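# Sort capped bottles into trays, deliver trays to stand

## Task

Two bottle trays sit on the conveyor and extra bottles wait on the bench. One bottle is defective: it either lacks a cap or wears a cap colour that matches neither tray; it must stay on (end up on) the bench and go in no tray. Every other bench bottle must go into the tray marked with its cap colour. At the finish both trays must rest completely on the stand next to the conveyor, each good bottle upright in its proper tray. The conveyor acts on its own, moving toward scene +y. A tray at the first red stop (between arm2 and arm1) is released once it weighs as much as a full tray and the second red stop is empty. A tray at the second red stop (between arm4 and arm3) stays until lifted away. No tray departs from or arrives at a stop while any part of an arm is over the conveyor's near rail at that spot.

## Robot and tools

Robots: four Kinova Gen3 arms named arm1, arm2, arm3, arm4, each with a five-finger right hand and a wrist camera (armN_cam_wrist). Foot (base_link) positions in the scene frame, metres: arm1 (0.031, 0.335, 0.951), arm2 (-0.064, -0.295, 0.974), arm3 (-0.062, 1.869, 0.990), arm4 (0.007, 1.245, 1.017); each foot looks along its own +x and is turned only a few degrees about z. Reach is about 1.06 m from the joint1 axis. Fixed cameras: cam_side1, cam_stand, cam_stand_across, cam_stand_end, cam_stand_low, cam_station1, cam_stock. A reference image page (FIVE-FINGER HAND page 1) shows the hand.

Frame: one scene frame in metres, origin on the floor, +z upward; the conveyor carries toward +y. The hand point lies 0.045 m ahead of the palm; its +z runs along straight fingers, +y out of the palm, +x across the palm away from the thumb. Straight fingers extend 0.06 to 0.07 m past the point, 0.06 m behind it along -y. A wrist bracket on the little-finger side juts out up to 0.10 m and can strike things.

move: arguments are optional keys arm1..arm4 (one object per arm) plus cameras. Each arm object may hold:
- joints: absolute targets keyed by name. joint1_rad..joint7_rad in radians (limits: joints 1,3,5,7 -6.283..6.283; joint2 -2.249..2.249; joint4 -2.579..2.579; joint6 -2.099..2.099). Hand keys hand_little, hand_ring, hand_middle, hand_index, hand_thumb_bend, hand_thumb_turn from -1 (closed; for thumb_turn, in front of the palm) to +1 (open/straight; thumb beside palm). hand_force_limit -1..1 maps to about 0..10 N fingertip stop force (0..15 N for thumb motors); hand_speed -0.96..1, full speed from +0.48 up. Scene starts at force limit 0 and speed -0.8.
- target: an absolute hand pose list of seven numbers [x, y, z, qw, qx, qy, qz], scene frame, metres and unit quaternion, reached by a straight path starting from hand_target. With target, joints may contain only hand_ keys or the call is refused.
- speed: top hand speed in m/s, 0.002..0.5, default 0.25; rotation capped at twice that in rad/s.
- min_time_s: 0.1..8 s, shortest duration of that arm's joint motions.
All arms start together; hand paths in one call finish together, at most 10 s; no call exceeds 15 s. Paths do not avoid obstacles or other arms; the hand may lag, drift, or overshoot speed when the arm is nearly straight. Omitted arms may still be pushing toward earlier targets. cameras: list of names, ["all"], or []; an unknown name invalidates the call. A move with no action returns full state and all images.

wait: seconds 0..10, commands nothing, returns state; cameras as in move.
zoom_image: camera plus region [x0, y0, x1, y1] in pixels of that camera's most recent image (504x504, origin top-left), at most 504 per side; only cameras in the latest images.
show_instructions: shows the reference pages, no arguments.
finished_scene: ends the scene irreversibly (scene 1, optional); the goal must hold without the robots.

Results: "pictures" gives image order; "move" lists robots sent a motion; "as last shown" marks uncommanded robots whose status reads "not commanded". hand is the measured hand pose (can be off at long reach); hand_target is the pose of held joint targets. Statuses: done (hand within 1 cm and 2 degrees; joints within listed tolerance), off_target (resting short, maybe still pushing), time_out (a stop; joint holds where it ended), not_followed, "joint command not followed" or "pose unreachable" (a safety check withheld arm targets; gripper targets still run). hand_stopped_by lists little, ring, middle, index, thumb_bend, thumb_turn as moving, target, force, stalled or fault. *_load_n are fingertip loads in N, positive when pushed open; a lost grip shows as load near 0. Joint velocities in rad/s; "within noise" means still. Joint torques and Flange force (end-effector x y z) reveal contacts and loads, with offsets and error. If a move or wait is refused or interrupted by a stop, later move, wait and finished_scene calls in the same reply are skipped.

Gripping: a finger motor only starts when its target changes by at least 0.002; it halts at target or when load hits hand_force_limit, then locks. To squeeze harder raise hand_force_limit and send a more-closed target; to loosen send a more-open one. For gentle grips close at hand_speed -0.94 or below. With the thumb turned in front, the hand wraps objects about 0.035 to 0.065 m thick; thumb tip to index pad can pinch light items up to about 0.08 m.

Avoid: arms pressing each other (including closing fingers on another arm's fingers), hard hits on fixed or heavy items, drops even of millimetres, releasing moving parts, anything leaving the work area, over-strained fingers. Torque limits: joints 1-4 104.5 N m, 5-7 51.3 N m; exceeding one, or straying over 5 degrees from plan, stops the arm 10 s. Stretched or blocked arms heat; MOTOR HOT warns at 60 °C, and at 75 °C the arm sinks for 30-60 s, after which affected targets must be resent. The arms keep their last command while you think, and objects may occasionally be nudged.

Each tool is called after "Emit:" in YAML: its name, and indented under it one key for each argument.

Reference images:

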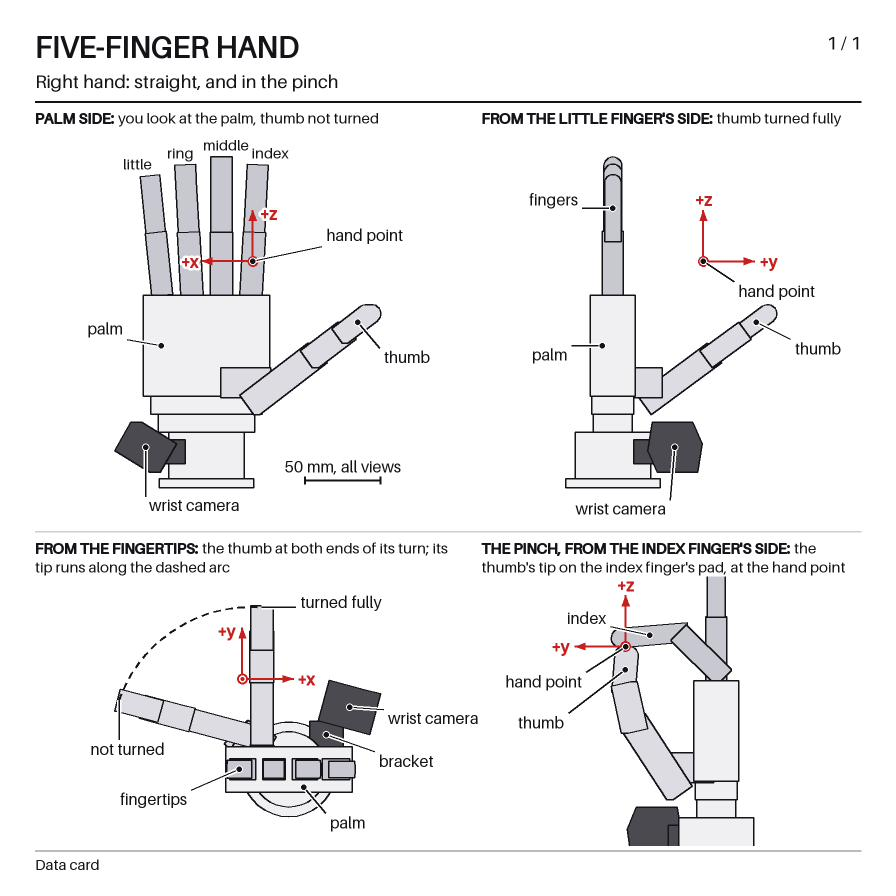

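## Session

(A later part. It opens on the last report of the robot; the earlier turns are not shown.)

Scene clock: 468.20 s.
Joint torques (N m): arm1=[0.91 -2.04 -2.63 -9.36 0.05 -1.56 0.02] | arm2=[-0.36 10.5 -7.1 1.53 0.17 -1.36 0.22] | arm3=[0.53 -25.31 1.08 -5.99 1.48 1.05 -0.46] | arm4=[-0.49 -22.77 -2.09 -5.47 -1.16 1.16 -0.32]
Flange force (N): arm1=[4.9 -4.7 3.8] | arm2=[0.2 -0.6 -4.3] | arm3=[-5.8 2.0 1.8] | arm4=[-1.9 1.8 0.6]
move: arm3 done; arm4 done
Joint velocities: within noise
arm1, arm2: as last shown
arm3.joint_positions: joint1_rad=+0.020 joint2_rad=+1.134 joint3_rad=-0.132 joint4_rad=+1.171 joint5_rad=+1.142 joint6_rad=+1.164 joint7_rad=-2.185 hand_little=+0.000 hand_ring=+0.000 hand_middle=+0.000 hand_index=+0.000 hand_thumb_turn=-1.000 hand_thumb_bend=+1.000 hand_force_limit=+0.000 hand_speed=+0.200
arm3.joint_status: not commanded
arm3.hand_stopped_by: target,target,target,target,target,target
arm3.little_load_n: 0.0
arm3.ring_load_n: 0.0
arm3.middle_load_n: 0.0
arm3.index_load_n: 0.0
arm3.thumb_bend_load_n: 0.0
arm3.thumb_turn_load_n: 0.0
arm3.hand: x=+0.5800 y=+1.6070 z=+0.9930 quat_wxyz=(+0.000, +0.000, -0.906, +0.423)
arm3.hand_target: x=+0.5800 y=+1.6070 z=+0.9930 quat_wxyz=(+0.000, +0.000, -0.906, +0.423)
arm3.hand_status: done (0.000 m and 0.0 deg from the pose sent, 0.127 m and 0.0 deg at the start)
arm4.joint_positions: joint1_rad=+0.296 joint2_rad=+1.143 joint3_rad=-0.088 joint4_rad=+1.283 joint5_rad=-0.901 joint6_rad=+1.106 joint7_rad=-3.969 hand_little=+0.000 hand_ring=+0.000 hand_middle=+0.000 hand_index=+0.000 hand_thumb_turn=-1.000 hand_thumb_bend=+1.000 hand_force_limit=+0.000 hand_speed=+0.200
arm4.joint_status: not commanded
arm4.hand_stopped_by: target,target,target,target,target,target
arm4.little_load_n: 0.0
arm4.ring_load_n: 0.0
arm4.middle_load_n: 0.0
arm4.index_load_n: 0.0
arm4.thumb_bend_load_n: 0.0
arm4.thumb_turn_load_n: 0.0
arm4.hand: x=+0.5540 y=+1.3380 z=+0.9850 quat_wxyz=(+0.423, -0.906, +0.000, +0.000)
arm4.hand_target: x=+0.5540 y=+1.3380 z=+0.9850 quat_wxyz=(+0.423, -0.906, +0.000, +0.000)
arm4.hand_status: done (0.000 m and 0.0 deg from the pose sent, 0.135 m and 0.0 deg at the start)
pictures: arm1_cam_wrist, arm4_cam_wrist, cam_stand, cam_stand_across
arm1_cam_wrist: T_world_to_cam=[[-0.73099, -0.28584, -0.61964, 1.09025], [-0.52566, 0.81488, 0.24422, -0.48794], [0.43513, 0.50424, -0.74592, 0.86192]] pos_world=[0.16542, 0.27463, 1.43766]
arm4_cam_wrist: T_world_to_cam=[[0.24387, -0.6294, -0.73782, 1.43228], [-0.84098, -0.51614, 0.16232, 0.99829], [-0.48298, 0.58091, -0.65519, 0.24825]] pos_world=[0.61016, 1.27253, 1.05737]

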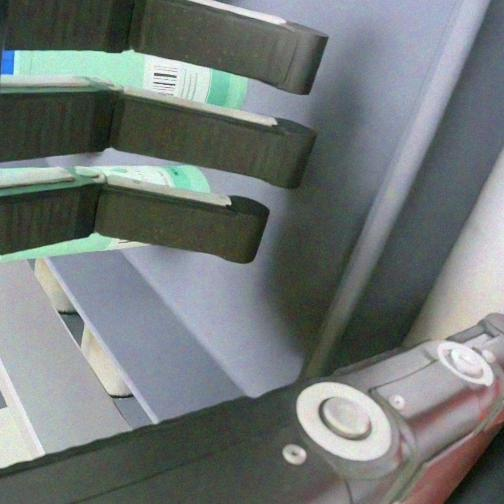

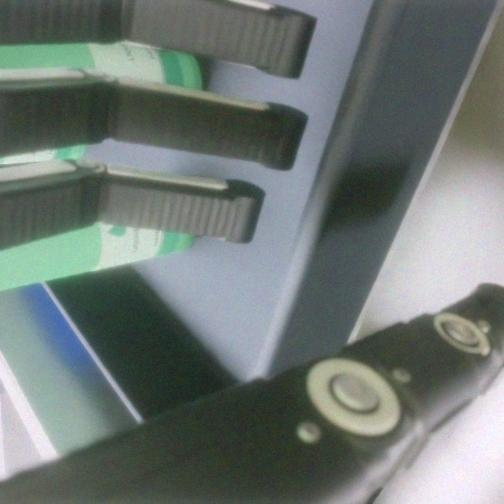

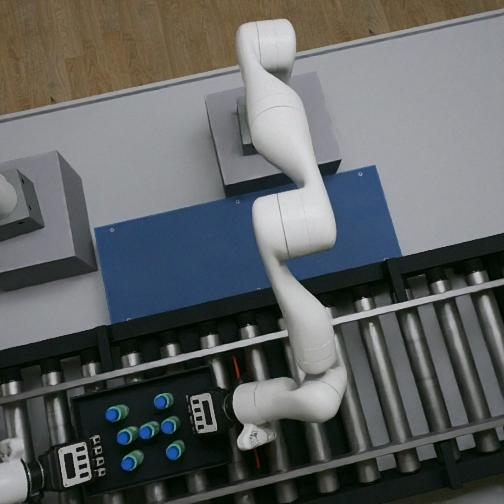

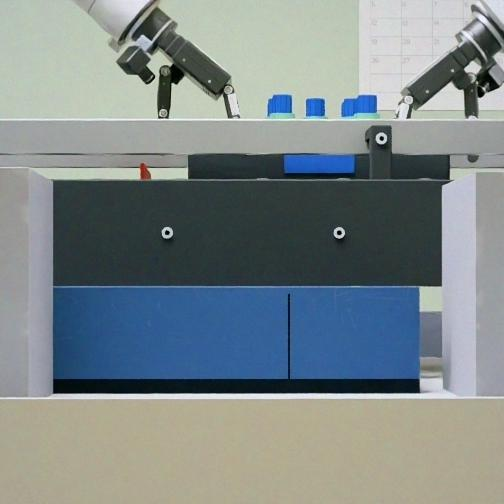

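Emit:
move:
  arm4: {"joints":{"hand_thumb_bend":0.7}}
  arm3: {"joints":{"hand_thumb_bend":0.6}}

Emit:
move:
  arm4: {"target":[0.554,1.338,0.957,0.4226,-0.9063,0,0],"speed":0.06}
  arm3: {"target":[0.58,1.607,0.965,0,0,0.9063,-0.4226],"speed":0.06}
  cameras: ["arm4_cam_wrist","arm1_cam_wrist","cam_stand_across"]

Emit:
zoom_image:
  camera: "cam_stand_across"
  region: [120, 50, 504, 200]

Scene clock: 473.80 s.
Joint torques (N m): arm1=[0.94 -2.08 -2.63 -9.37 0.03 -1.55 0.02] | arm2=[-0.36 10.52 -7.11 1.52 0.18 -1.38 0.23] | arm3=[0.53 -25.34 1.05 -6.07 1.52 1.06 -0.42] | arm4=[-0.53 -22.83 -2.14 -5.47 -1.16 1.15 -0.35]
Flange force (N): arm1=[4.9 -4.6 3.8] | arm2=[0.1 -0.6 -4.3] | arm3=[-5.3 2.1 1.8] | arm4=[-1.9 2.0 0.6]
move: arm3 done; arm4 done
Joint velocities: within noise
arm1, arm2: as last shown
arm1.ring_load_n: 0.5
arm2.little_load_n: -0.5
arm2.thumb_bend_load_n: -0.5
arm3.joint_positions: joint1_rad=+0.020 joint2_rad=+1.134 joint3_rad=-0.132 joint4_rad=+1.171 joint5_rad=+1.142 joint6_rad=+1.164 joint7_rad=-2.185 hand_little=+0.000 hand_ring=+0.000 hand_middle=+0.000 hand_index=+0.000 hand_thumb_turn=-1.000 hand_thumb_bend=+0.600 hand_force_limit=+0.000 hand_speed=+0.200
arm3.joint_status: all done
arm3.hand_stopped_by: target,target,target,target,target,target
arm3.little_load_n: 0.0
arm3.ring_load_n: 0.0
arm3.middle_load_n: 0.0
arm3.index_load_n: 0.0
arm3.thumb_bend_load_n: 0.0
arm3.thumb_turn_load_n: 0.0
arm3.hand: x=+0.5800 y=+1.6070 z=+0.9930 quat_wxyz=(+0.000, +0.000, -0.906, +0.423)
arm3.hand_target: x=+0.5800 y=+1.6070 z=+0.9930 quat_wxyz=(+0.000, +0.000, -0.906, +0.423)
arm3.hand_status: not commanded
arm4.joint_positions: joint1_rad=+0.296 joint2_rad=+1.143 joint3_rad=-0.088 joint4_rad=+1.283 joint5_rad=-0.901 joint6_rad=+1.106 joint7_rad=-3.969 hand_little=+0.000 hand_ring=+0.000 hand_middle=+0.000 hand_index=+0.000 hand_thumb_turn=-1.000 hand_thumb_bend=+0.700 hand_force_limit=+0.000 hand_speed=+0.200
arm4.joint_status: all done
arm4.hand_stopped_by: target,target,target,target,target,target
arm4.little_load_n: 0.0
arm4.ring_load_n: 0.0
arm4.middle_load_n: 0.0
arm4.index_load_n: 0.0
arm4.thumb_bend_load_n: 0.0
arm4.thumb_turn_load_n: 0.0
arm4.hand: x=+0.5540 y=+1.3380 z=+0.9850 quat_wxyz=(+0.423, -0.906, +0.000, +0.000)
arm4.hand_target: x=+0.5540 y=+1.3380 z=+0.9850 quat_wxyz=(+0.423, -0.906, +0.000, +0.000)
arm4.hand_status: not commanded
pictures: none

Scene clock: 474.77 s.
Joint torques (N m): arm1=[0.94 -2.07 -2.62 -9.39 0.03 -1.54 0.02] | arm2=[-0.37 10.52 -7.09 1.53 0.18 -1.34 0.24] | arm3=[-2.18 -19.67 -2.88 -4.5 -0.24 -1.68 -0.56] | arm4=[13.9 11.01 25.62 -6.43 9.14 -19.24 1.92]
Flange force (N): arm1=[4.9 -4.6 3.9] | arm2=[0.1 -0.5 -4.3] | arm3=[-2.6 -7.7 -2.6] | arm4=[-25.1 -73.9 -33.3]
move: arm3 done; arm4 done
Joint velocities: within noise
arm1, arm2: as last shown
arm1.ring_load_n: -0.5
arm2.little_load_n: 0.0
arm2.thumb_bend_load_n: 0.0
arm3.joint_positions: joint1_rad=+0.016 joint2_rad=+1.183 joint3_rad=-0.124 joint4_rad=+1.161 joint5_rad=+1.156 joint6_rad=+1.142 joint7_rad=-2.221 hand_little=+0.000 hand_ring=+0.000 hand_middle=+0.000 hand_index=+0.000 hand_thumb_turn=-1.000 hand_thumb_bend=+0.600 hand_force_limit=+0.000 hand_speed=+0.200
arm3.joint_status: not commanded
arm3.hand_stopped_by: target,target,target,target,target,target
arm3.little_load_n: 0.0
arm3.ring_load_n: 0.0
arm3.middle_load_n: 0.0
arm3.index_load_n: 0.0
arm3.thumb_bend_load_n: 0.0
arm3.thumb_turn_load_n: 0.0
arm3.hand: x=+0.5800 y=+1.6069 z=+0.9651 quat_wxyz=(+0.000, +0.000, -0.906, +0.423)
arm3.hand_target: x=+0.5800 y=+1.6070 z=+0.9650 quat_wxyz=(+0.000, +0.000, -0.906, +0.423)
arm3.hand_status: done (0.000 m and 0.0 deg from the pose sent, 0.028 m and 0.0 deg at the start)
arm4.joint_positions: joint1_rad=+0.298 joint2_rad=+1.197 joint3_rad=-0.094 joint4_rad=+1.265 joint5_rad=-0.907 joint6_rad=+1.083 joint7_rad=-3.938 hand_little=+0.000 hand_ring=+0.000 hand_middle=-0.001 hand_index=+0.000 hand_thumb_turn=-1.000 hand_thumb_bend=+0.700 hand_force_limit=+0.000 hand_speed=+0.200
arm4.joint_status: not commanded
arm4.hand_stopped_by: target,target,target,target,target,target
arm4.little_load_n: 0.0
arm4.ring_load_n: 0.0
arm4.middle_load_n: -12.0
arm4.index_load_n: 0.0
arm4.thumb_bend_load_n: 0.0
arm4.thumb_turn_load_n: 0.0
arm4.hand: x=+0.5540 y=+1.3382 z=+0.9571 quat_wxyz=(+0.423, -0.906, +0.000, +0.000)
arm4.hand_target: x=+0.5540 y=+1.3380 z=+0.9570 quat_wxyz=(+0.423, -0.906, +0.000, +0.000)
arm4.hand_status: done (0.000 m and 0.0 deg from the pose sent, 0.028 m and 0.0 deg at the start)
pictures: arm1_cam_wrist, arm4_cam_wrist, cam_stand_across
arm1_cam_wrist: T_world_to_cam=[[-0.73099, -0.28584, -0.61964, 1.09025], [-0.52566, 0.81488, 0.24422, -0.48794], [0.43513, 0.50424, -0.74592, 0.86192]] pos_world=[0.16542, 0.27463, 1.43766]
arm4_cam_wrist: T_world_to_cam=[[0.24411, -0.62913, -0.73798, 1.41146], [-0.84091, -0.51635, 0.16203, 1.00354], [-0.48299, 0.58102, -0.65509, 0.22967]] pos_world=[0.61026, 1.27273, 1.02947]

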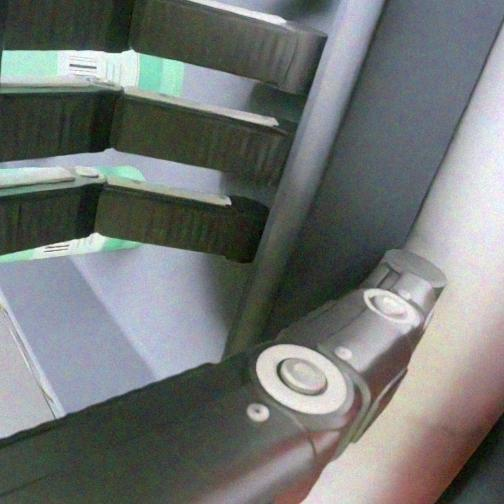

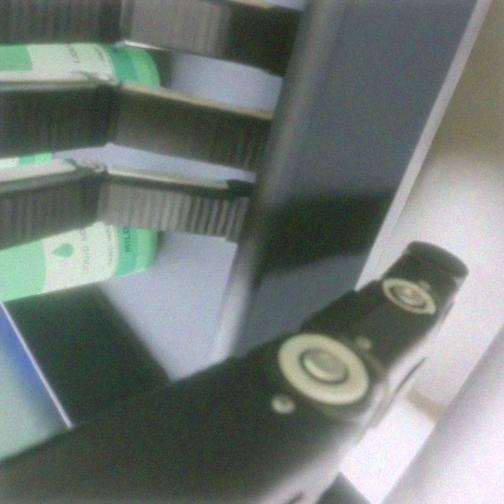

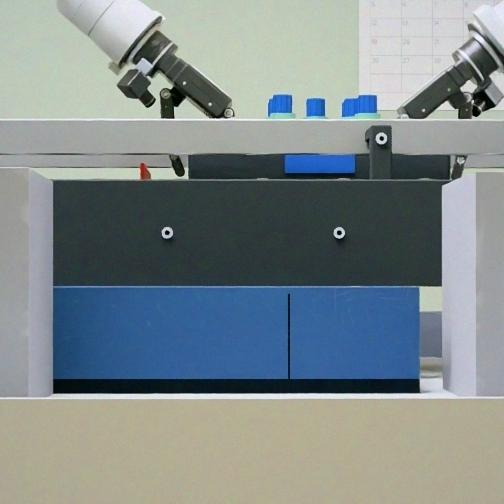

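Scaled by 1.312 from the camera's image (finer frame: 720x720).

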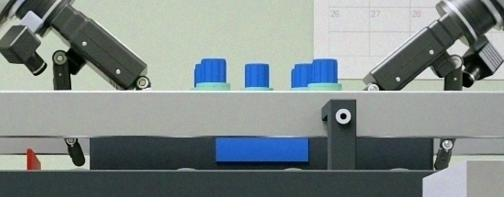

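Emit:
move:
  arm4: {"target":[0.554,1.338,0.972,0.4226,-0.9063,0,0],"speed":0.1}
  arm3: {"target":[0.58,1.607,0.974,0,0,0.9063,-0.4226],"speed":0.1}
  cameras: ["arm4_cam_wrist","arm1_cam_wrist","cam_stand_across"]

Scene clock: 477.20 s.
Joint torques (N m): arm1=[0.95 -2.09 -2.62 -9.39 0.04 -1.56 0.04] | arm2=[-0.4 10.53 -7.1 1.53 0.19 -1.38 0.24] | arm3=[0.57 -25.37 1.15 -5.9 1.46 1.09 -0.45] | arm4=[-0.48 -22.94 -2.12 -5.2 -1.17 1.12 -0.33]
Flange force (N): arm1=[4.9 -4.5 3.8] | arm2=[0.1 -0.5 -4.3] | arm3=[-5.4 2.1 1.7] | arm4=[-1.0 2.1 0.5]
move: arm3 done; arm4 done
Joint velocities: within noise
arm1, arm2: as last shown
arm1.ring_load_n: 0.0
arm3.joint_positions: joint1_rad=+0.017 joint2_rad=+1.167 joint3_rad=-0.127 joint4_rad=+1.165 joint5_rad=+1.152 joint6_rad=+1.149 joint7_rad=-2.210 hand_little=+0.000 hand_ring=+0.000 hand_middle=+0.000 hand_index=+0.000 hand_thumb_turn=-1.000 hand_thumb_bend=+0.600 hand_force_limit=+0.000 hand_speed=+0.200
arm3.joint_status: not commanded
arm3.hand_stopped_by: target,target,target,target,target,target
arm3.little_load_n: 0.0
arm3.ring_load_n: 0.0
arm3.middle_load_n: 0.0
arm3.index_load_n: 0.0
arm3.thumb_bend_load_n: 0.0
arm3.thumb_turn_load_n: 0.0
arm3.hand: x=+0.5800 y=+1.6070 z=+0.9740 quat_wxyz=(+0.000, +0.000, -0.906, +0.423)
arm3.hand_target: x=+0.5800 y=+1.6070 z=+0.9740 quat_wxyz=(+0.000, +0.000, -0.906, +0.423)
arm3.hand_status: done (0.000 m and 0.0 deg from the pose sent, 0.009 m and 0.0 deg at the start)
arm4.joint_positions: joint1_rad=+0.297 joint2_rad=+1.168 joint3_rad=-0.091 joint4_rad=+1.275 joint5_rad=-0.904 joint6_rad=+1.095 joint7_rad=-3.954 hand_little=+0.000 hand_ring=+0.000 hand_middle=+0.000 hand_index=+0.000 hand_thumb_turn=-1.000 hand_thumb_bend=+0.700 hand_force_limit=+0.000 hand_speed=+0.200
arm4.joint_status: not commanded
arm4.hand_stopped_by: target,target,target,target,target,target
arm4.little_load_n: 0.0
arm4.ring_load_n: 0.0
arm4.middle_load_n: 0.0
arm4.index_load_n: 0.0
arm4.thumb_bend_load_n: 0.0
arm4.thumb_turn_load_n: 0.5
arm4.hand: x=+0.5540 y=+1.3380 z=+0.9720 quat_wxyz=(+0.423, -0.906, +0.000, +0.000)
arm4.hand_target: x=+0.5540 y=+1.3380 z=+0.9720 quat_wxyz=(+0.423, -0.906, +0.000, +0.000)
arm4.hand_status: done (0.000 m and 0.0 deg from the pose sent, 0.015 m and 0.0 deg at the start)
pictures: arm1_cam_wrist, arm4_cam_wrist, cam_stand_across
arm1_cam_wrist: T_world_to_cam=[[-0.73099, -0.28584, -0.61964, 1.09025], [-0.52566, 0.81488, 0.24422, -0.48794], [0.43513, 0.50424, -0.74592, 0.86192]] pos_world=[0.16542, 0.27463, 1.43766]
arm4_cam_wrist: T_world_to_cam=[[0.24389, -0.62939, -0.73783, 1.42266], [-0.84098, -0.51615, 0.1623, 1.00044], [-0.48298, 0.58091, -0.65519, 0.23973]] pos_world=[0.61016, 1.27253, 1.04437]

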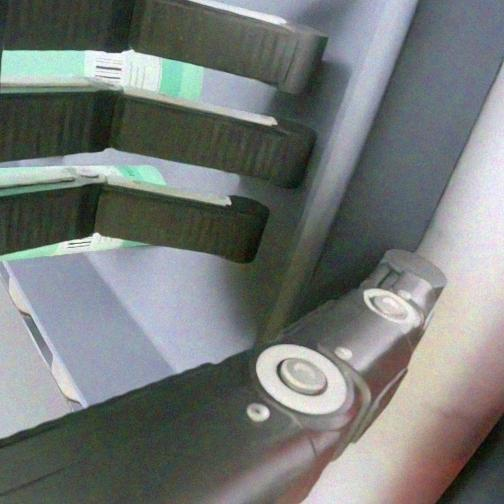

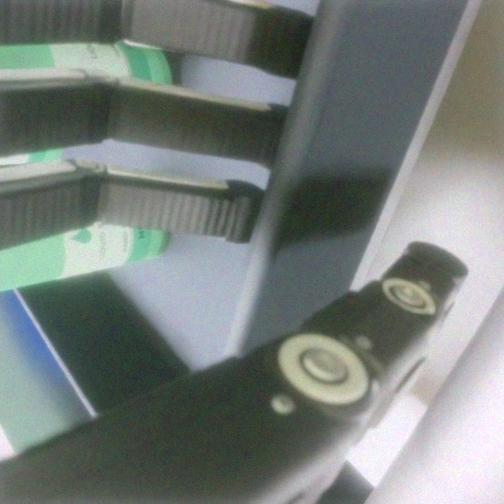

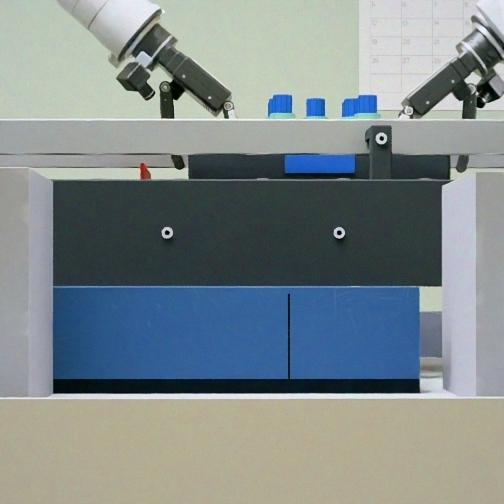

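Emit:
move:
  arm4: {"joints":{"hand_index":-0.16,"hand_middle":-0.2,"hand_ring":-0.16,"hand_little":-0.16}}
  arm3: {"joints":{"hand_index":-0.16,"hand_middle":-0.2,"hand_ring":-0.16,"hand_little":-0.16}}

Emit:
move:
  arm4: {"target":[0.554,1.338,0.960,0.4226,-0.9063,0,0],"speed":0.05,"joints":{"hand_speed":-0.8,"hand_force_limit":0.2}}
  arm3: {"target":[0.58,1.607,0.967,0,0,0.9063,-0.4226],"speed":0.05,"joints":{"hand_speed":-0.8,"hand_force_limit":0.2}}
  cameras: ["arm4_cam_wrist","arm1_cam_wrist","cam_stand_across"]

Scene clock: 481.63 s.
Joint torques (N m): arm1=[0.88 -2.03 -2.64 -9.4 0.04 -1.56 0.04] | arm2=[-0.39 10.5 -7.11 1.52 0.18 -1.36 0.24] | arm3=[0.48 -25.41 1.18 -5.88 1.46 1.11 -0.43] | arm4=[-0.54 -22.88 -2.13 -5.32 -1.16 1.16 -0.31]
Flange force (N): arm1=[4.8 -4.6 3.9] | arm2=[0.1 -0.5 -4.4] | arm3=[-5.5 2.1 1.9] | arm4=[-1.7 1.9 0.5]
move: arm3 done; arm4 done
Joint velocities: within noise
arm1, arm2: as last shown
arm1.ring_load_n: 0.5
arm3.joint_positions: joint1_rad=+0.017 joint2_rad=+1.167 joint3_rad=-0.127 joint4_rad=+1.165 joint5_rad=+1.152 joint6_rad=+1.149 joint7_rad=-2.210 hand_little=-0.160 hand_ring=-0.160 hand_middle=-0.200 hand_index=-0.160 hand_thumb_turn=-1.000 hand_thumb_bend=+0.600 hand_force_limit=+0.000 hand_speed=+0.200
arm3.joint_status: all done
arm3.hand_stopped_by: target,target,target,target,target,target
arm3.little_load_n: 0.0
arm3.ring_load_n: 0.0
arm3.middle_load_n: 0.0
arm3.index_load_n: 0.0
arm3.thumb_bend_load_n: 0.0
arm3.thumb_turn_load_n: 0.0
arm3.hand: x=+0.5800 y=+1.6070 z=+0.9740 quat_wxyz=(+0.000, +0.000, -0.906, +0.423)
arm3.hand_target: x=+0.5800 y=+1.6070 z=+0.9740 quat_wxyz=(+0.000, +0.000, -0.906, +0.423)
arm3.hand_status: not commanded
arm4.joint_positions: joint1_rad=+0.297 joint2_rad=+1.168 joint3_rad=-0.091 joint4_rad=+1.275 joint5_rad=-0.904 joint6_rad=+1.095 joint7_rad=-3.954 hand_little=-0.160 hand_ring=-0.160 hand_middle=-0.200 hand_index=-0.160 hand_thumb_turn=-1.000 hand_thumb_bend=+0.700 hand_force_limit=+0.000 hand_speed=+0.200
arm4.joint_status: all done
arm4.hand_stopped_by: target,target,target,target,target,target
arm4.little_load_n: 0.0
arm4.ring_load_n: 0.0
arm4.middle_load_n: 0.0
arm4.index_load_n: 0.0
arm4.thumb_bend_load_n: 0.0
arm4.thumb_turn_load_n: 0.0
arm4.hand: x=+0.5540 y=+1.3380 z=+0.9720 quat_wxyz=(+0.423, -0.906, +0.000, +0.000)
arm4.hand_target: x=+0.5540 y=+1.3380 z=+0.9720 quat_wxyz=(+0.423, -0.906, +0.000, +0.000)
arm4.hand_status: not commanded
pictures: none

Scene clock: 482.60 s.
Joint torques (N m): arm1=[0.9 -2.07 -2.64 -9.37 0.04 -1.57 0.01] | arm2=[-0.36 10.53 -7.14 1.51 0.17 -1.37 0.24] | arm3=[0.57 -25.44 1.2 -5.87 1.44 1.1 -0.44] | arm4=[-0.12 -22.45 -1.6 -5.27 -0.89 0.85 -0.3]
Flange force (N): arm1=[4.9 -4.6 3.7] | arm2=[0.0 -0.5 -4.2] | arm3=[-5.3 2.2 1.8] | arm4=[-2.2 0.5 0.3]
move: arm3 done; arm4 done
Joint velocities: within noise
arm1, arm2: as last shown
arm1.ring_load_n: 0.0
arm3.joint_positions: joint1_rad=+0.016 joint2_rad=+1.179 joint3_rad=-0.125 joint4_rad=+1.162 joint5_rad=+1.155 joint6_rad=+1.144 joint7_rad=-2.219 hand_little=-0.160 hand_ring=-0.160 hand_middle=-0.200 hand_index=-0.160 hand_thumb_turn=-1.000 hand_thumb_bend=+0.600 hand_force_limit=+0.200 hand_speed=-0.800
arm3.joint_status: all done
arm3.hand_stopped_by: target,target,target,target,target,target
arm3.little_load_n: 0.0
arm3.ring_load_n: 0.0
arm3.middle_load_n: 0.0
arm3.index_load_n: 0.0
arm3.thumb_bend_load_n: 0.0
arm3.thumb_turn_load_n: 0.0
arm3.hand: x=+0.5800 y=+1.6070 z=+0.9670 quat_wxyz=(+0.000, +0.000, -0.906, +0.423)
arm3.hand_target: x=+0.5800 y=+1.6070 z=+0.9670 quat_wxyz=(+0.000, +0.000, -0.906, +0.423)
arm3.hand_status: done (0.000 m and 0.0 deg from the pose sent, 0.007 m and 0.0 deg at the start)
arm4.joint_positions: joint1_rad=+0.298 joint2_rad=+1.191 joint3_rad=-0.093 joint4_rad=+1.268 joint5_rad=-0.906 joint6_rad=+1.085 joint7_rad=-3.941 hand_little=-0.160 hand_ring=-0.160 hand_middle=-0.200 hand_index=-0.160 hand_thumb_turn=-1.000 hand_thumb_bend=+0.700 hand_force_limit=+0.200 hand_speed=-0.800
arm4.joint_status: all done
arm4.hand_stopped_by: target,target,target,target,target,target
arm4.little_load_n: 0.0
arm4.ring_load_n: 0.0
arm4.middle_load_n: 0.0
arm4.index_load_n: 0.0
arm4.thumb_bend_load_n: 0.0
arm4.thumb_turn_load_n: 0.5
arm4.hand: x=+0.5540 y=+1.3380 z=+0.9600 quat_wxyz=(+0.423, -0.906, +0.000, +0.000)
arm4.hand_target: x=+0.5540 y=+1.3380 z=+0.9600 quat_wxyz=(+0.423, -0.906, +0.000, +0.000)
arm4.hand_status: done (0.000 m and 0.0 deg from the pose sent, 0.012 m and 0.0 deg at the start)
pictures: arm1_cam_wrist, arm4_cam_wrist, cam_stand_across
arm1_cam_wrist: T_world_to_cam=[[-0.73099, -0.28584, -0.61964, 1.09025], [-0.52566, 0.81488, 0.24422, -0.48794], [0.43513, 0.50424, -0.74592, 0.86192]] pos_world=[0.16542, 0.27463, 1.43766]
arm4_cam_wrist: T_world_to_cam=[[0.24389, -0.62932, -0.73788, 1.41378], [-0.84096, -0.51619, 0.16228, 1.00245], [-0.48302, 0.58095, -0.65513, 0.23178]] pos_world=[0.61016, 1.27253, 1.03237]

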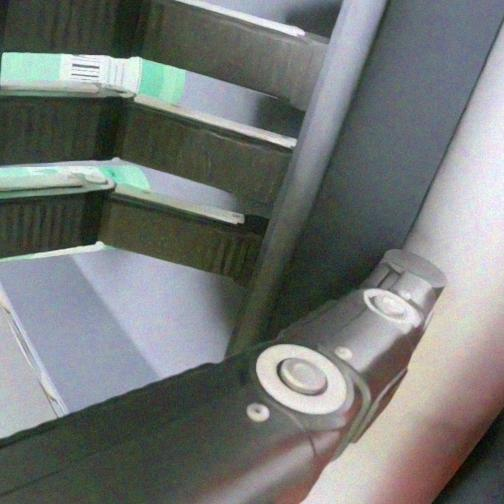

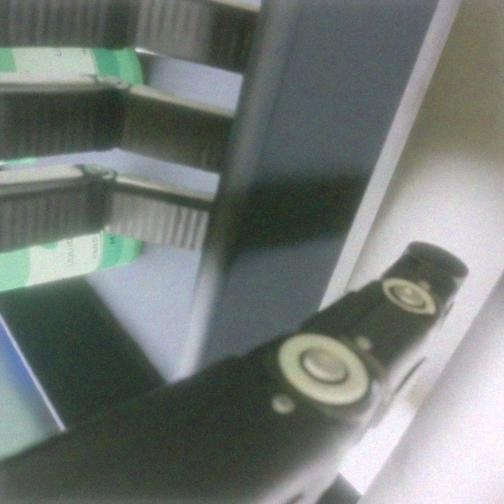

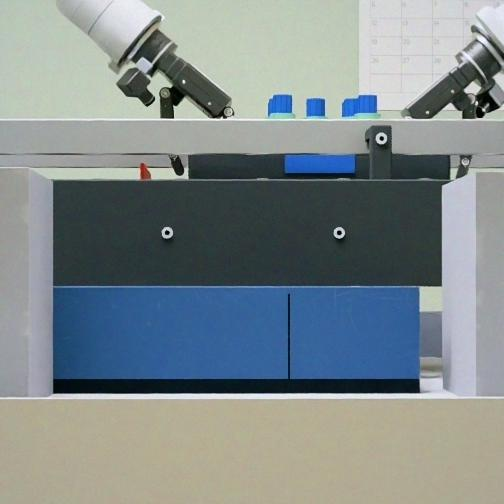

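Emit:
move:
  arm4: {"joints":{"hand_thumb_bend":0.5,"hand_force_limit":-0.3}}
  arm3: {"joints":{"hand_thumb_bend":0.5,"hand_force_limit":-0.3}}

Emit:
move:
  arm4: {"joints":{"hand_thumb_bend":-0.3,"hand_index":-0.7,"hand_middle":-0.7,"hand_ring":-0.7,"hand_little":-0.7}}
  arm3: {"joints":{"hand_thumb_bend":-0.3,"hand_index":-0.7,"hand_middle":-0.7,"hand_ring":-0.7,"hand_little":-0.7}}
  cameras: ["arm4_cam_wrist","arm1_cam_wrist","cam_stand_across","cam_stand"]

Emit:
zoom_image:
  camera: "cam_stand_across"
  region: [120, 50, 504, 200]

Scene clock: 490.20 s.
Joint torques (N m): arm1=[0.94 -2.07 -2.64 -9.38 0.04 -1.56 0.03] | arm2=[-0.38 10.54 -7.1 1.53 0.17 -1.35 0.21] | arm3=[0.49 -25.41 1.17 -5.88 1.44 1.1 -0.46] | arm4=[0.03 -22.37 -1.57 -5.2 -0.89 0.82 -0.32]
Flange force (N): arm1=[4.9 -4.6 3.8] | arm2=[0.2 -0.4 -4.3] | arm3=[-5.2 2.1 1.8] | arm4=[-1.9 0.3 0.3]
move: arm3 done; arm4 done
Joint velocities: within noise
arm1.joint_positions: joint1_rad=-3.375 joint2_rad=+0.753 joint3_rad=+3.267 joint4_rad=+2.014 joint5_rad=+0.235 joint6_rad=+1.179 joint7_rad=-0.205 hand_little=-1.000 hand_ring=-1.000 hand_middle=+0.100 hand_index=+0.000 hand_thumb_turn=-1.000 hand_thumb_bend=+1.000 hand_force_limit=-0.500 hand_speed=-0.800
arm1.joint_status: not commanded
arm1.hand_stopped_by: target,target,target,target,target,target
arm1.little_load_n: 0.0
arm1.ring_load_n: 0.0
arm1.middle_load_n: 0.0
arm1.index_load_n: 0.0
arm1.thumb_bend_load_n: 0.0
arm1.thumb_turn_load_n: 0.0
arm1.hand: x=+0.2200 y=+0.3300 z=+1.3500 quat_wxyz=(-0.242, +0.664, -0.664, +0.242)
arm1.hand_target: x=+0.2200 y=+0.3300 z=+1.3500 quat_wxyz=(-0.242, +0.664, -0.664, +0.242)
arm1.hand_status: not commanded
arm2: as last shown
arm3.joint_positions: joint1_rad=+0.016 joint2_rad=+1.179 joint3_rad=-0.125 joint4_rad=+1.162 joint5_rad=+1.155 joint6_rad=+1.144 joint7_rad=-2.219 hand_little=-0.160 hand_ring=-0.160 hand_middle=-0.200 hand_index=-0.160 hand_thumb_turn=-1.000 hand_thumb_bend=+0.500 hand_force_limit=-0.300 hand_speed=-0.800
arm3.joint_status: all done
arm3.hand_stopped_by: target,target,target,target,target,target
arm3.little_load_n: 0.0
arm3.ring_load_n: 0.0
arm3.middle_load_n: 0.0
arm3.index_load_n: 0.0
arm3.thumb_bend_load_n: 0.0
arm3.thumb_turn_load_n: 0.0
arm3.hand: x=+0.5800 y=+1.6070 z=+0.9670 quat_wxyz=(+0.000, +0.000, -0.906, +0.423)
arm3.hand_target: x=+0.5800 y=+1.6070 z=+0.9670 quat_wxyz=(+0.000, +0.000, -0.906, +0.423)
arm3.hand_status: not commanded
arm4.joint_positions: joint1_rad=+0.298 joint2_rad=+1.191 joint3_rad=-0.093 joint4_rad=+1.268 joint5_rad=-0.906 joint6_rad=+1.085 joint7_rad=-3.941 hand_little=-0.160 hand_ring=-0.160 hand_middle=-0.200 hand_index=-0.160 hand_thumb_turn=-1.000 hand_thumb_bend=+0.500 hand_force_limit=-0.300 hand_speed=-0.800
arm4.joint_status: all done
arm4.hand_stopped_by: target,target,target,target,target,target
arm4.little_load_n: 0.0
arm4.ring_load_n: 0.0
arm4.middle_load_n: 0.0
arm4.index_load_n: 0.0
arm4.thumb_bend_load_n: 0.0
arm4.thumb_turn_load_n: 0.0
arm4.hand: x=+0.5540 y=+1.3380 z=+0.9600 quat_wxyz=(+0.423, -0.906, +0.000, +0.000)
arm4.hand_target: x=+0.5540 y=+1.3380 z=+0.9600 quat_wxyz=(+0.423, -0.906, +0.000, +0.000)
arm4.hand_status: not commanded
pictures: none

Scene clock: 493.23 s.
Joint torques (N m): arm1=[0.91 -2.09 -2.6 -9.38 0.04 -1.56 0.02] | arm2=[-0.35 10.51 -7.11 1.53 0.2 -1.36 0.24] | arm3=[-1.5 -27.26 -0.19 -5.74 0.86 1.6 -0.45] | arm4=[1.81 -25.04 -0.78 -6.45 -1.15 0.58 -0.33]
Flange force (N): arm1=[4.8 -4.5 3.7] | arm2=[0.2 -0.6 -4.3] | arm3=[-7.2 2.4 7.9] | arm4=[-2.2 1.7 5.0]
move: arm3 off_target; arm4 off_target
Joint velocities: within noise
arm1: as last shown
arm2.joint_positions: joint1_rad=-1.155 joint2_rad=-1.684 joint3_rad=+1.741 joint4_rad=+2.353 joint5_rad=+2.015 joint6_rad=+0.863 joint7_rad=-0.379 hand_little=+1.000 hand_ring=-1.000 hand_middle=+0.200 hand_index=+0.200 hand_thumb_turn=-1.000 hand_thumb_bend=+1.000 hand_force_limit=+0.000 hand_speed=+0.200
arm2.joint_status: not commanded
arm2.hand_stopped_by: fault,target,target,target,target,target
arm2.little_load_n: 0.0
arm2.ring_load_n: 0.0
arm2.middle_load_n: 0.0
arm2.index_load_n: 0.0
arm2.thumb_bend_load_n: 0.0
arm2.thumb_turn_load_n: 0.0
arm2.hand: x=+0.2045 y=-0.5445 z=+0.9000 quat_wxyz=(-0.242, +0.664, -0.664, +0.242)
arm2.hand_target: x=+0.2045 y=-0.5445 z=+0.9000 quat_wxyz=(-0.242, +0.664, -0.664, +0.242)
arm2.hand_status: not commanded
arm3.joint_positions: joint1_rad=+0.016 joint2_rad=+1.179 joint3_rad=-0.125 joint4_rad=+1.162 joint5_rad=+1.155 joint6_rad=+1.144 joint7_rad=-2.219 hand_little=-0.619 hand_ring=-0.453 hand_middle=-0.363 hand_index=-0.453 hand_thumb_turn=-1.000 hand_thumb_bend=+0.420 hand_force_limit=-0.300 hand_speed=-0.800
arm3.joint_status: hand_little off_target (ended at -0.619, target -0.700); hand_ring off_target (ended at -0.453, target -0.700); hand_middle off_target (ended at -0.363, target -0.700); hand_index off_target (ended at -0.453, target -0.700); hand_thumb_bend off_target (ended at +0.420, target -0.300)
arm3.hand_stopped_by: force,force,force,force,force,target
arm3.little_load_n: 6.0
arm3.ring_load_n: 4.0
arm3.middle_load_n: 1.5
arm3.index_load_n: 4.0
arm3.thumb_bend_load_n: 7.5
arm3.thumb_turn_load_n: 1.0
arm3.hand: x=+0.5800 y=+1.6070 z=+0.9670 quat_wxyz=(+0.000, +0.000, -0.906, +0.423)
arm3.hand_target: x=+0.5800 y=+1.6070 z=+0.9670 quat_wxyz=(+0.000, +0.000, -0.906, +0.423)
arm3.hand_status: not commanded
arm4.joint_positions: joint1_rad=+0.298 joint2_rad=+1.191 joint3_rad=-0.093 joint4_rad=+1.268 joint5_rad=-0.906 joint6_rad=+1.085 joint7_rad=-3.941 hand_little=-0.546 hand_ring=-0.397 hand_middle=-0.308 hand_index=-0.415 hand_thumb_turn=-1.000 hand_thumb_bend=+0.362 hand_force_limit=-0.300 hand_speed=-0.800
arm4.joint_status: hand_little off_target (ended at -0.546, target -0.700); hand_ring off_target (ended at -0.397, target -0.700); hand_middle off_target (ended at -0.308, target -0.700); hand_index off_target (ended at -0.415, target -0.700); hand_thumb_bend off_target (ended at +0.362, target -0.300)
arm4.hand_stopped_by: force,force,force,force,force,target
arm4.little_load_n: 5.0
arm4.ring_load_n: 3.0
arm4.middle_load_n: 0.5
arm4.index_load_n: 6.5
arm4.thumb_bend_load_n: 6.5
arm4.thumb_turn_load_n: 0.0
arm4.hand: x=+0.5540 y=+1.3380 z=+0.9600 quat_wxyz=(+0.423, -0.906, +0.000, +0.000)
arm4.hand_target: x=+0.5540 y=+1.3380 z=+0.9600 quat_wxyz=(+0.423, -0.906, +0.000, +0.000)
arm4.hand_status: not commanded
pictures: arm1_cam_wrist, arm4_cam_wrist, cam_stand, cam_stand_across
arm1_cam_wrist: T_world_to_cam=[[-0.73099, -0.28584, -0.61964, 1.09025], [-0.52566, 0.81488, 0.24422, -0.48794], [0.43513, 0.50424, -0.74592, 0.86192]] pos_world=[0.16542, 0.27463, 1.43766]
arm4_cam_wrist: T_world_to_cam=[[0.24393, -0.62936, -0.73783, 1.41376], [-0.84097, -0.51618, 0.16227, 1.00245], [-0.48298, 0.58091, -0.65519, 0.23186]] pos_world=[0.61016, 1.27253, 1.03237]

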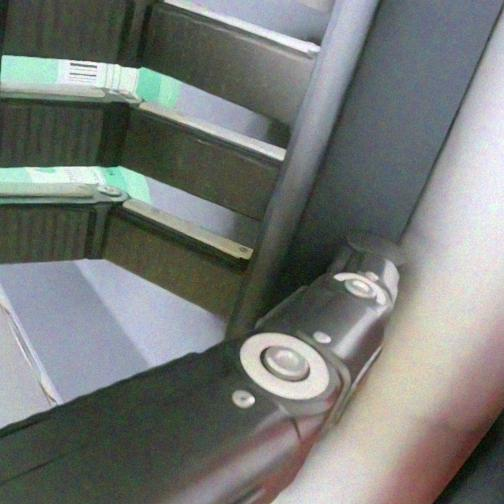

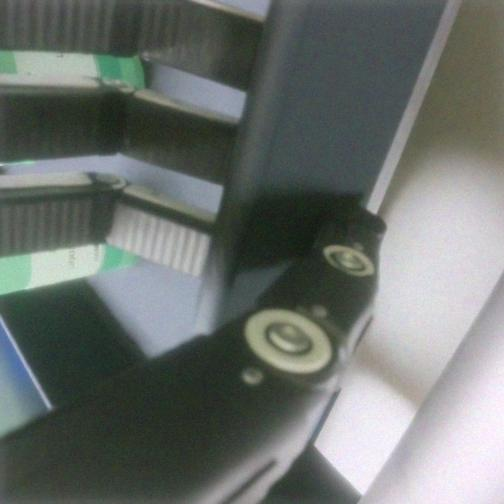

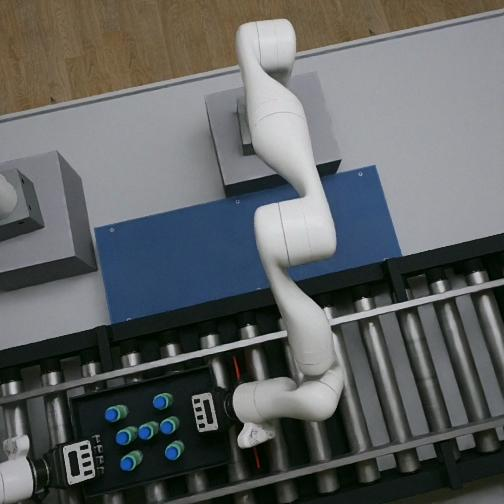

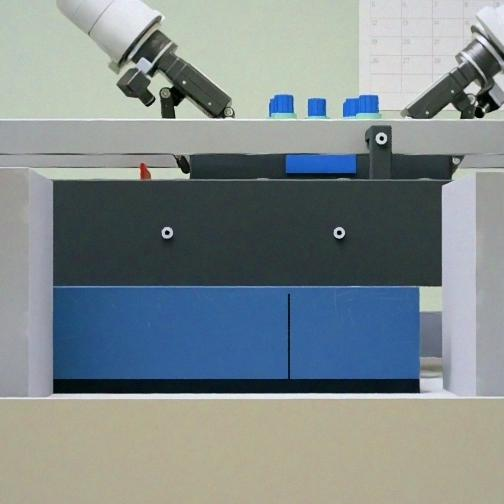

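Scaled by 1.312 from the camera's image (finer frame: 720x720).

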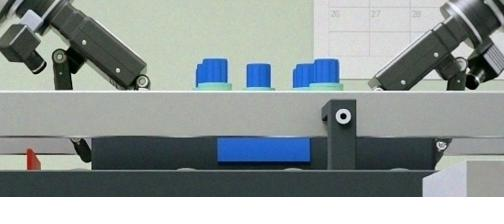

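Emit:
move:
  arm3: {"joints":{"hand_force_limit":0.3,"hand_speed":-0.94,"hand_little":-0.75,"hand_ring":-0.6,"hand_middle":-0.5,"hand_index":-0.6,"hand_thumb_bend":0.3}}
  arm4: {"joints":{"hand_force_limit":0.3,"hand_speed":-0.94,"hand_little":-0.7,"hand_ring":-0.55,"hand_middle":-0.45,"hand_index":-0.6,"hand_thumb_bend":0.25}}
  cameras: ["cam_stand","cam_stand_across"]

Scene clock: 505.37 s.
Joint torques (N m): arm1=[0.91 -2.07 -2.63 -9.37 0.03 -1.55 0.04] | arm2=[-0.38 10.55 -7.09 1.57 0.19 -1.36 0.24] | arm3=[-2.96 -27.1 -1.4 -5.4 0.38 1.36 -0.36] | arm4=[3.34 -26.83 -0.05 -7.61 -1.26 0.33 -0.22]
Flange force (N): arm1=[4.9 -4.6 3.8] | arm2=[0.2 -0.5 -4.2] | arm3=[-7.6 0.9 9.9] | arm4=[-3.2 1.8 8.4]
move: arm3 off_target; arm4 off_target
Joint velocities: within noise
arm1, arm2: as last shown
arm1.index_load_n: 0.5
arm3.joint_positions: joint1_rad=+0.016 joint2_rad=+1.179 joint3_rad=-0.125 joint4_rad=+1.162 joint5_rad=+1.155 joint6_rad=+1.144 joint7_rad=-2.219 hand_little=-0.634 hand_ring=-0.473 hand_middle=-0.389 hand_index=-0.468 hand_thumb_turn=-1.000 hand_thumb_bend=+0.417 hand_force_limit=+0.300 hand_speed=-0.940
arm3.joint_status: hand_little off_target (ended at -0.634, target -0.750); hand_ring off_target (ended at -0.473, target -0.600); hand_middle off_target (ended at -0.389, target -0.500); hand_index off_target (ended at -0.468, target -0.600); hand_thumb_bend off_target (ended at +0.417, target +0.300); the others done
arm3.hand_stopped_by: force,force,force,force,force,target
arm3.little_load_n: 5.5
arm3.ring_load_n: 6.0
arm3.middle_load_n: 7.5
arm3.index_load_n: 5.5
arm3.thumb_bend_load_n: 10.0
arm3.thumb_turn_load_n: 2.0
arm3.hand: x=+0.5800 y=+1.6070 z=+0.9670 quat_wxyz=(+0.000, +0.000, -0.906, +0.423)
arm3.hand_target: x=+0.5800 y=+1.6070 z=+0.9670 quat_wxyz=(+0.000, +0.000, -0.906, +0.423)
arm3.hand_status: not commanded
arm4.joint_positions: joint1_rad=+0.298 joint2_rad=+1.191 joint3_rad=-0.093 joint4_rad=+1.268 joint5_rad=-0.906 joint6_rad=+1.085 joint7_rad=-3.941 hand_little=-0.546 hand_ring=-0.413 hand_middle=-0.335 hand_index=-0.419 hand_thumb_turn=-1.000 hand_thumb_bend=+0.345 hand_force_limit=+0.300 hand_speed=-0.940
arm4.joint_status: hand_little off_target (ended at -0.546, target -0.700); hand_ring off_target (ended at -0.413, target -0.550); hand_middle off_target (ended at -0.335, target -0.450); hand_index off_target (ended at -0.419, target -0.600); hand_thumb_bend off_target (ended at +0.345, target +0.250); the others done
arm4.hand_stopped_by: force,force,force,force,force,target
arm4.little_load_n: 4.5
arm4.ring_load_n: 6.0
arm4.middle_load_n: 6.5
arm4.index_load_n: 7.5
arm4.thumb_bend_load_n: 9.5
arm4.thumb_turn_load_n: 0.0
arm4.hand: x=+0.5540 y=+1.3381 z=+0.9600 quat_wxyz=(+0.423, -0.906, +0.000, +0.000)
arm4.hand_target: x=+0.5540 y=+1.3380 z=+0.9600 quat_wxyz=(+0.423, -0.906, +0.000, +0.000)
arm4.hand_status: not commanded

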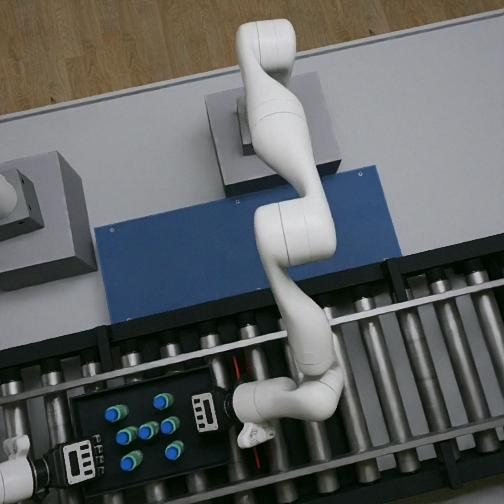

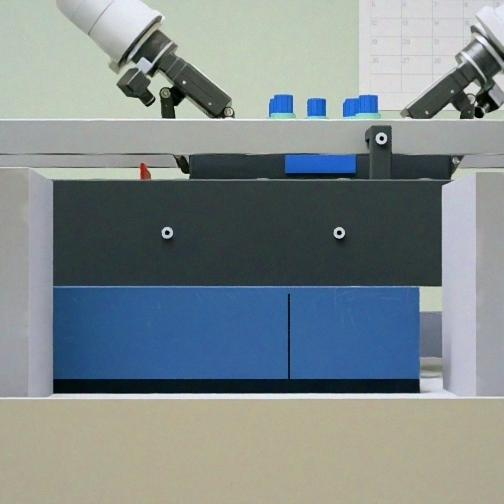

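Emit:
move:
  arm3: {"target":[0.58,1.607,0.987,0,0,0.9063,-0.4226],"speed":0.03}
  arm4: {"target":[0.554,1.338,0.980,0.4226,-0.9063,0,0],"speed":0.03}
  cameras: ["cam_stand","cam_stand_across","cam_stand_low"]

Scene clock: 508.53 s.
Joint torques (N m): arm1=[0.93 -2.08 -2.64 -9.37 0.01 -1.56 0.02] | arm2=[-0.36 10.51 -7.1 1.53 0.17 -1.37 0.22] | arm3=[-3.15 -29.13 -1.07 -6.5 0.82 1.59 -0.46] | arm4=[4.21 -27.88 0.46 -8.18 -1.22 0.29 -0.24]
Flange force (N): arm1=[5.0 -4.6 3.7] | arm2=[0.1 -0.6 -4.3] | arm3=[-7.4 2.9 12.0] | arm4=[-2.8 2.6 10.9]
move: arm3 done; arm4 done
Joint velocities: within noise
arm1, arm2: as last shown
arm1.index_load_n: 0.0
arm3.joint_positions: joint1_rad=+0.019 joint2_rad=+1.144 joint3_rad=-0.130 joint4_rad=+1.169 joint5_rad=+1.145 joint6_rad=+1.159 joint7_rad=-2.193 hand_little=-0.634 hand_ring=-0.473 hand_middle=-0.389 hand_index=-0.468 hand_thumb_turn=-1.000 hand_thumb_bend=+0.417 hand_force_limit=+0.300 hand_speed=-0.940
arm3.joint_status: not commanded
arm3.hand_stopped_by: force,force,force,force,force,target
arm3.little_load_n: 4.0
arm3.ring_load_n: 5.5
arm3.middle_load_n: 6.5
arm3.index_load_n: 4.5
arm3.thumb_bend_load_n: 11.0
arm3.thumb_turn_load_n: 2.0
arm3.hand: x=+0.5800 y=+1.6070 z=+0.9870 quat_wxyz=(+0.000, +0.000, -0.906, +0.423)
arm3.hand_target: x=+0.5800 y=+1.6070 z=+0.9870 quat_wxyz=(+0.000, +0.000, -0.906, +0.423)
arm3.hand_status: done (0.000 m and 0.0 deg from the pose sent, 0.020 m and 0.0 deg at the start)
arm4.joint_positions: joint1_rad=+0.296 joint2_rad=+1.153 joint3_rad=-0.089 joint4_rad=+1.280 joint5_rad=-0.902 joint6_rad=+1.102 joint7_rad=-3.963 hand_little=-0.546 hand_ring=-0.413 hand_middle=-0.335 hand_index=-0.419 hand_thumb_turn=-1.000 hand_thumb_bend=+0.345 hand_force_limit=+0.300 hand_speed=-0.940
arm4.joint_status: not commanded
arm4.hand_stopped_by: force,force,force,force,force,target
arm4.little_load_n: 4.5
arm4.ring_load_n: 6.0
arm4.middle_load_n: 7.0
arm4.index_load_n: 7.0
arm4.thumb_bend_load_n: 9.5
arm4.thumb_turn_load_n: 0.5
arm4.hand: x=+0.5540 y=+1.3380 z=+0.9800 quat_wxyz=(+0.423, -0.906, +0.000, +0.000)
arm4.hand_target: x=+0.5540 y=+1.3380 z=+0.9800 quat_wxyz=(+0.423, -0.906, +0.000, +0.000)
arm4.hand_status: done (0.000 m and 0.0 deg from the pose sent, 0.020 m and 0.0 deg at the start)

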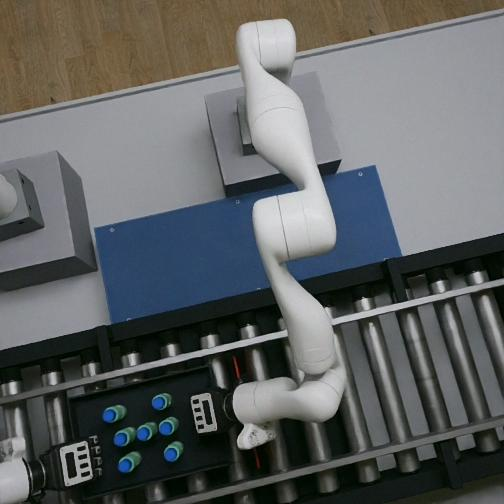

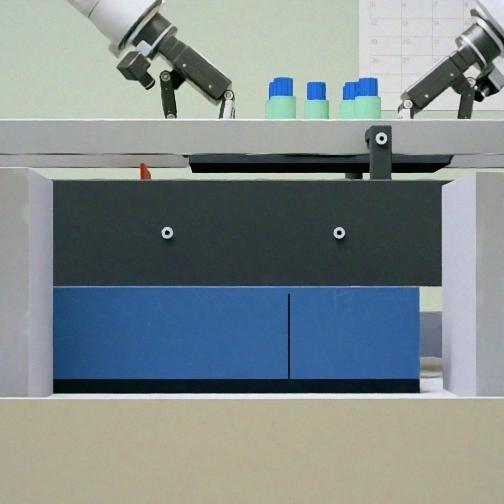

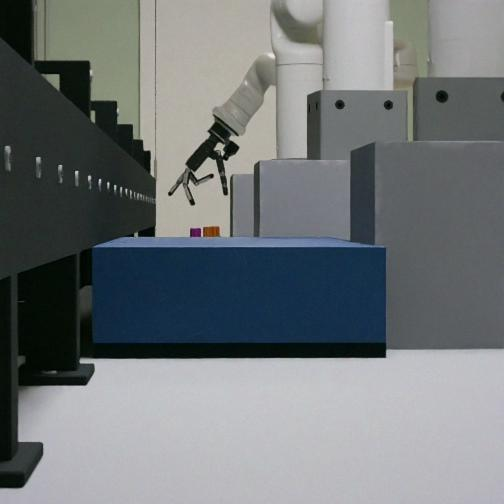

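Emit:
move:
  arm3: {"target":[0.58,1.607,1.107,0,0,0.9063,-0.4226],"speed":0.08}
  arm4: {"target":[0.554,1.338,1.100,0.4226,-0.9063,0,0],"speed":0.08}
  cameras: ["cam_stand","cam_stand_across"]

Scene clock: 512.37 s.
Joint torques (N m): arm1=[0.9 -2.07 -2.63 -9.38 0.04 -1.57 0.03] | arm2=[-0.36 10.52 -7.13 1.56 0.18 -1.38 0.24] | arm3=[-3.46 -28.77 -1.58 -7.82 0.9 1.38 -0.46] | arm4=[4.63 -26.61 1.37 -9.29 -1.24 -0.11 -0.2]
Flange force (N): arm1=[4.9 -4.6 3.7] | arm2=[0.2 -0.6 -4.2] | arm3=[-7.8 1.8 11.9] | arm4=[-1.6 2.2 11.1]
move: arm3 done; arm4 done
Joint velocities: within noise
arm1, arm2: as last shown
arm1.thumb_turn_load_n: 0.5
arm3.joint_positions: joint1_rad=+0.033 joint2_rad=+0.961 joint3_rad=-0.162 joint4_rad=+1.144 joint5_rad=+1.077 joint6_rad=+1.278 joint7_rad=-2.007 hand_little=-0.634 hand_ring=-0.473 hand_middle=-0.389 hand_index=-0.468 hand_thumb_turn=-1.000 hand_thumb_bend=+0.417 hand_force_limit=+0.300 hand_speed=-0.940
arm3.joint_status: not commanded
arm3.hand_stopped_by: force,force,force,force,force,target
arm3.little_load_n: 4.0
arm3.ring_load_n: 5.5
arm3.middle_load_n: 6.5
arm3.index_load_n: 4.5
arm3.thumb_bend_load_n: 11.0
arm3.thumb_turn_load_n: 2.0
arm3.hand: x=+0.5800 y=+1.6070 z=+1.1070 quat_wxyz=(+0.000, +0.000, -0.906, +0.423)
arm3.hand_target: x=+0.5800 y=+1.6070 z=+1.1070 quat_wxyz=(+0.000, +0.000, -0.906, +0.423)
arm3.hand_status: done (0.000 m and 0.0 deg from the pose sent, 0.120 m and 0.0 deg at the start)
arm4.joint_positions: joint1_rad=+0.285 joint2_rad=+0.946 joint3_rad=-0.066 joint4_rad=+1.289 joint5_rad=-0.869 joint6_rad=+1.233 joint7_rad=-4.123 hand_little=-0.546 hand_ring=-0.413 hand_middle=-0.335 hand_index=-0.419 hand_thumb_turn=-1.000 hand_thumb_bend=+0.345 hand_force_limit=+0.300 hand_speed=-0.940
arm4.joint_status: not commanded
arm4.hand_stopped_by: force,force,force,force,force,target
arm4.little_load_n: 4.5
arm4.ring_load_n: 6.0
arm4.middle_load_n: 6.5
arm4.index_load_n: 7.5
arm4.thumb_bend_load_n: 10.0
arm4.thumb_turn_load_n: 0.5
arm4.hand: x=+0.5540 y=+1.3380 z=+1.1000 quat_wxyz=(+0.423, -0.906, +0.000, +0.000)
arm4.hand_target: x=+0.5540 y=+1.3380 z=+1.1000 quat_wxyz=(+0.423, -0.906, +0.000, +0.000)
arm4.hand_status: done (0.000 m and 0.0 deg from the pose sent, 0.120 m and 0.0 deg at the start)

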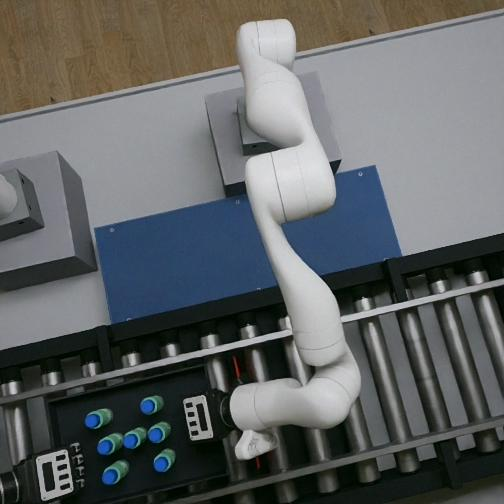

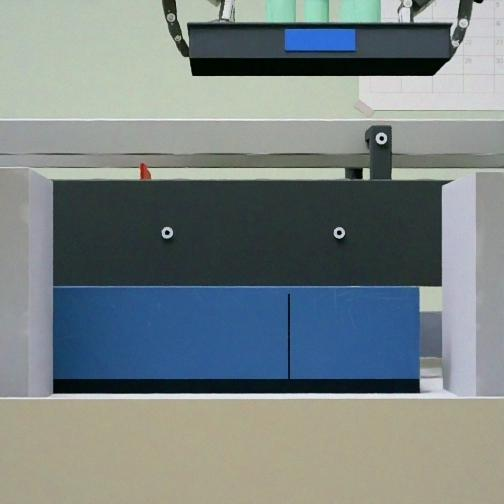

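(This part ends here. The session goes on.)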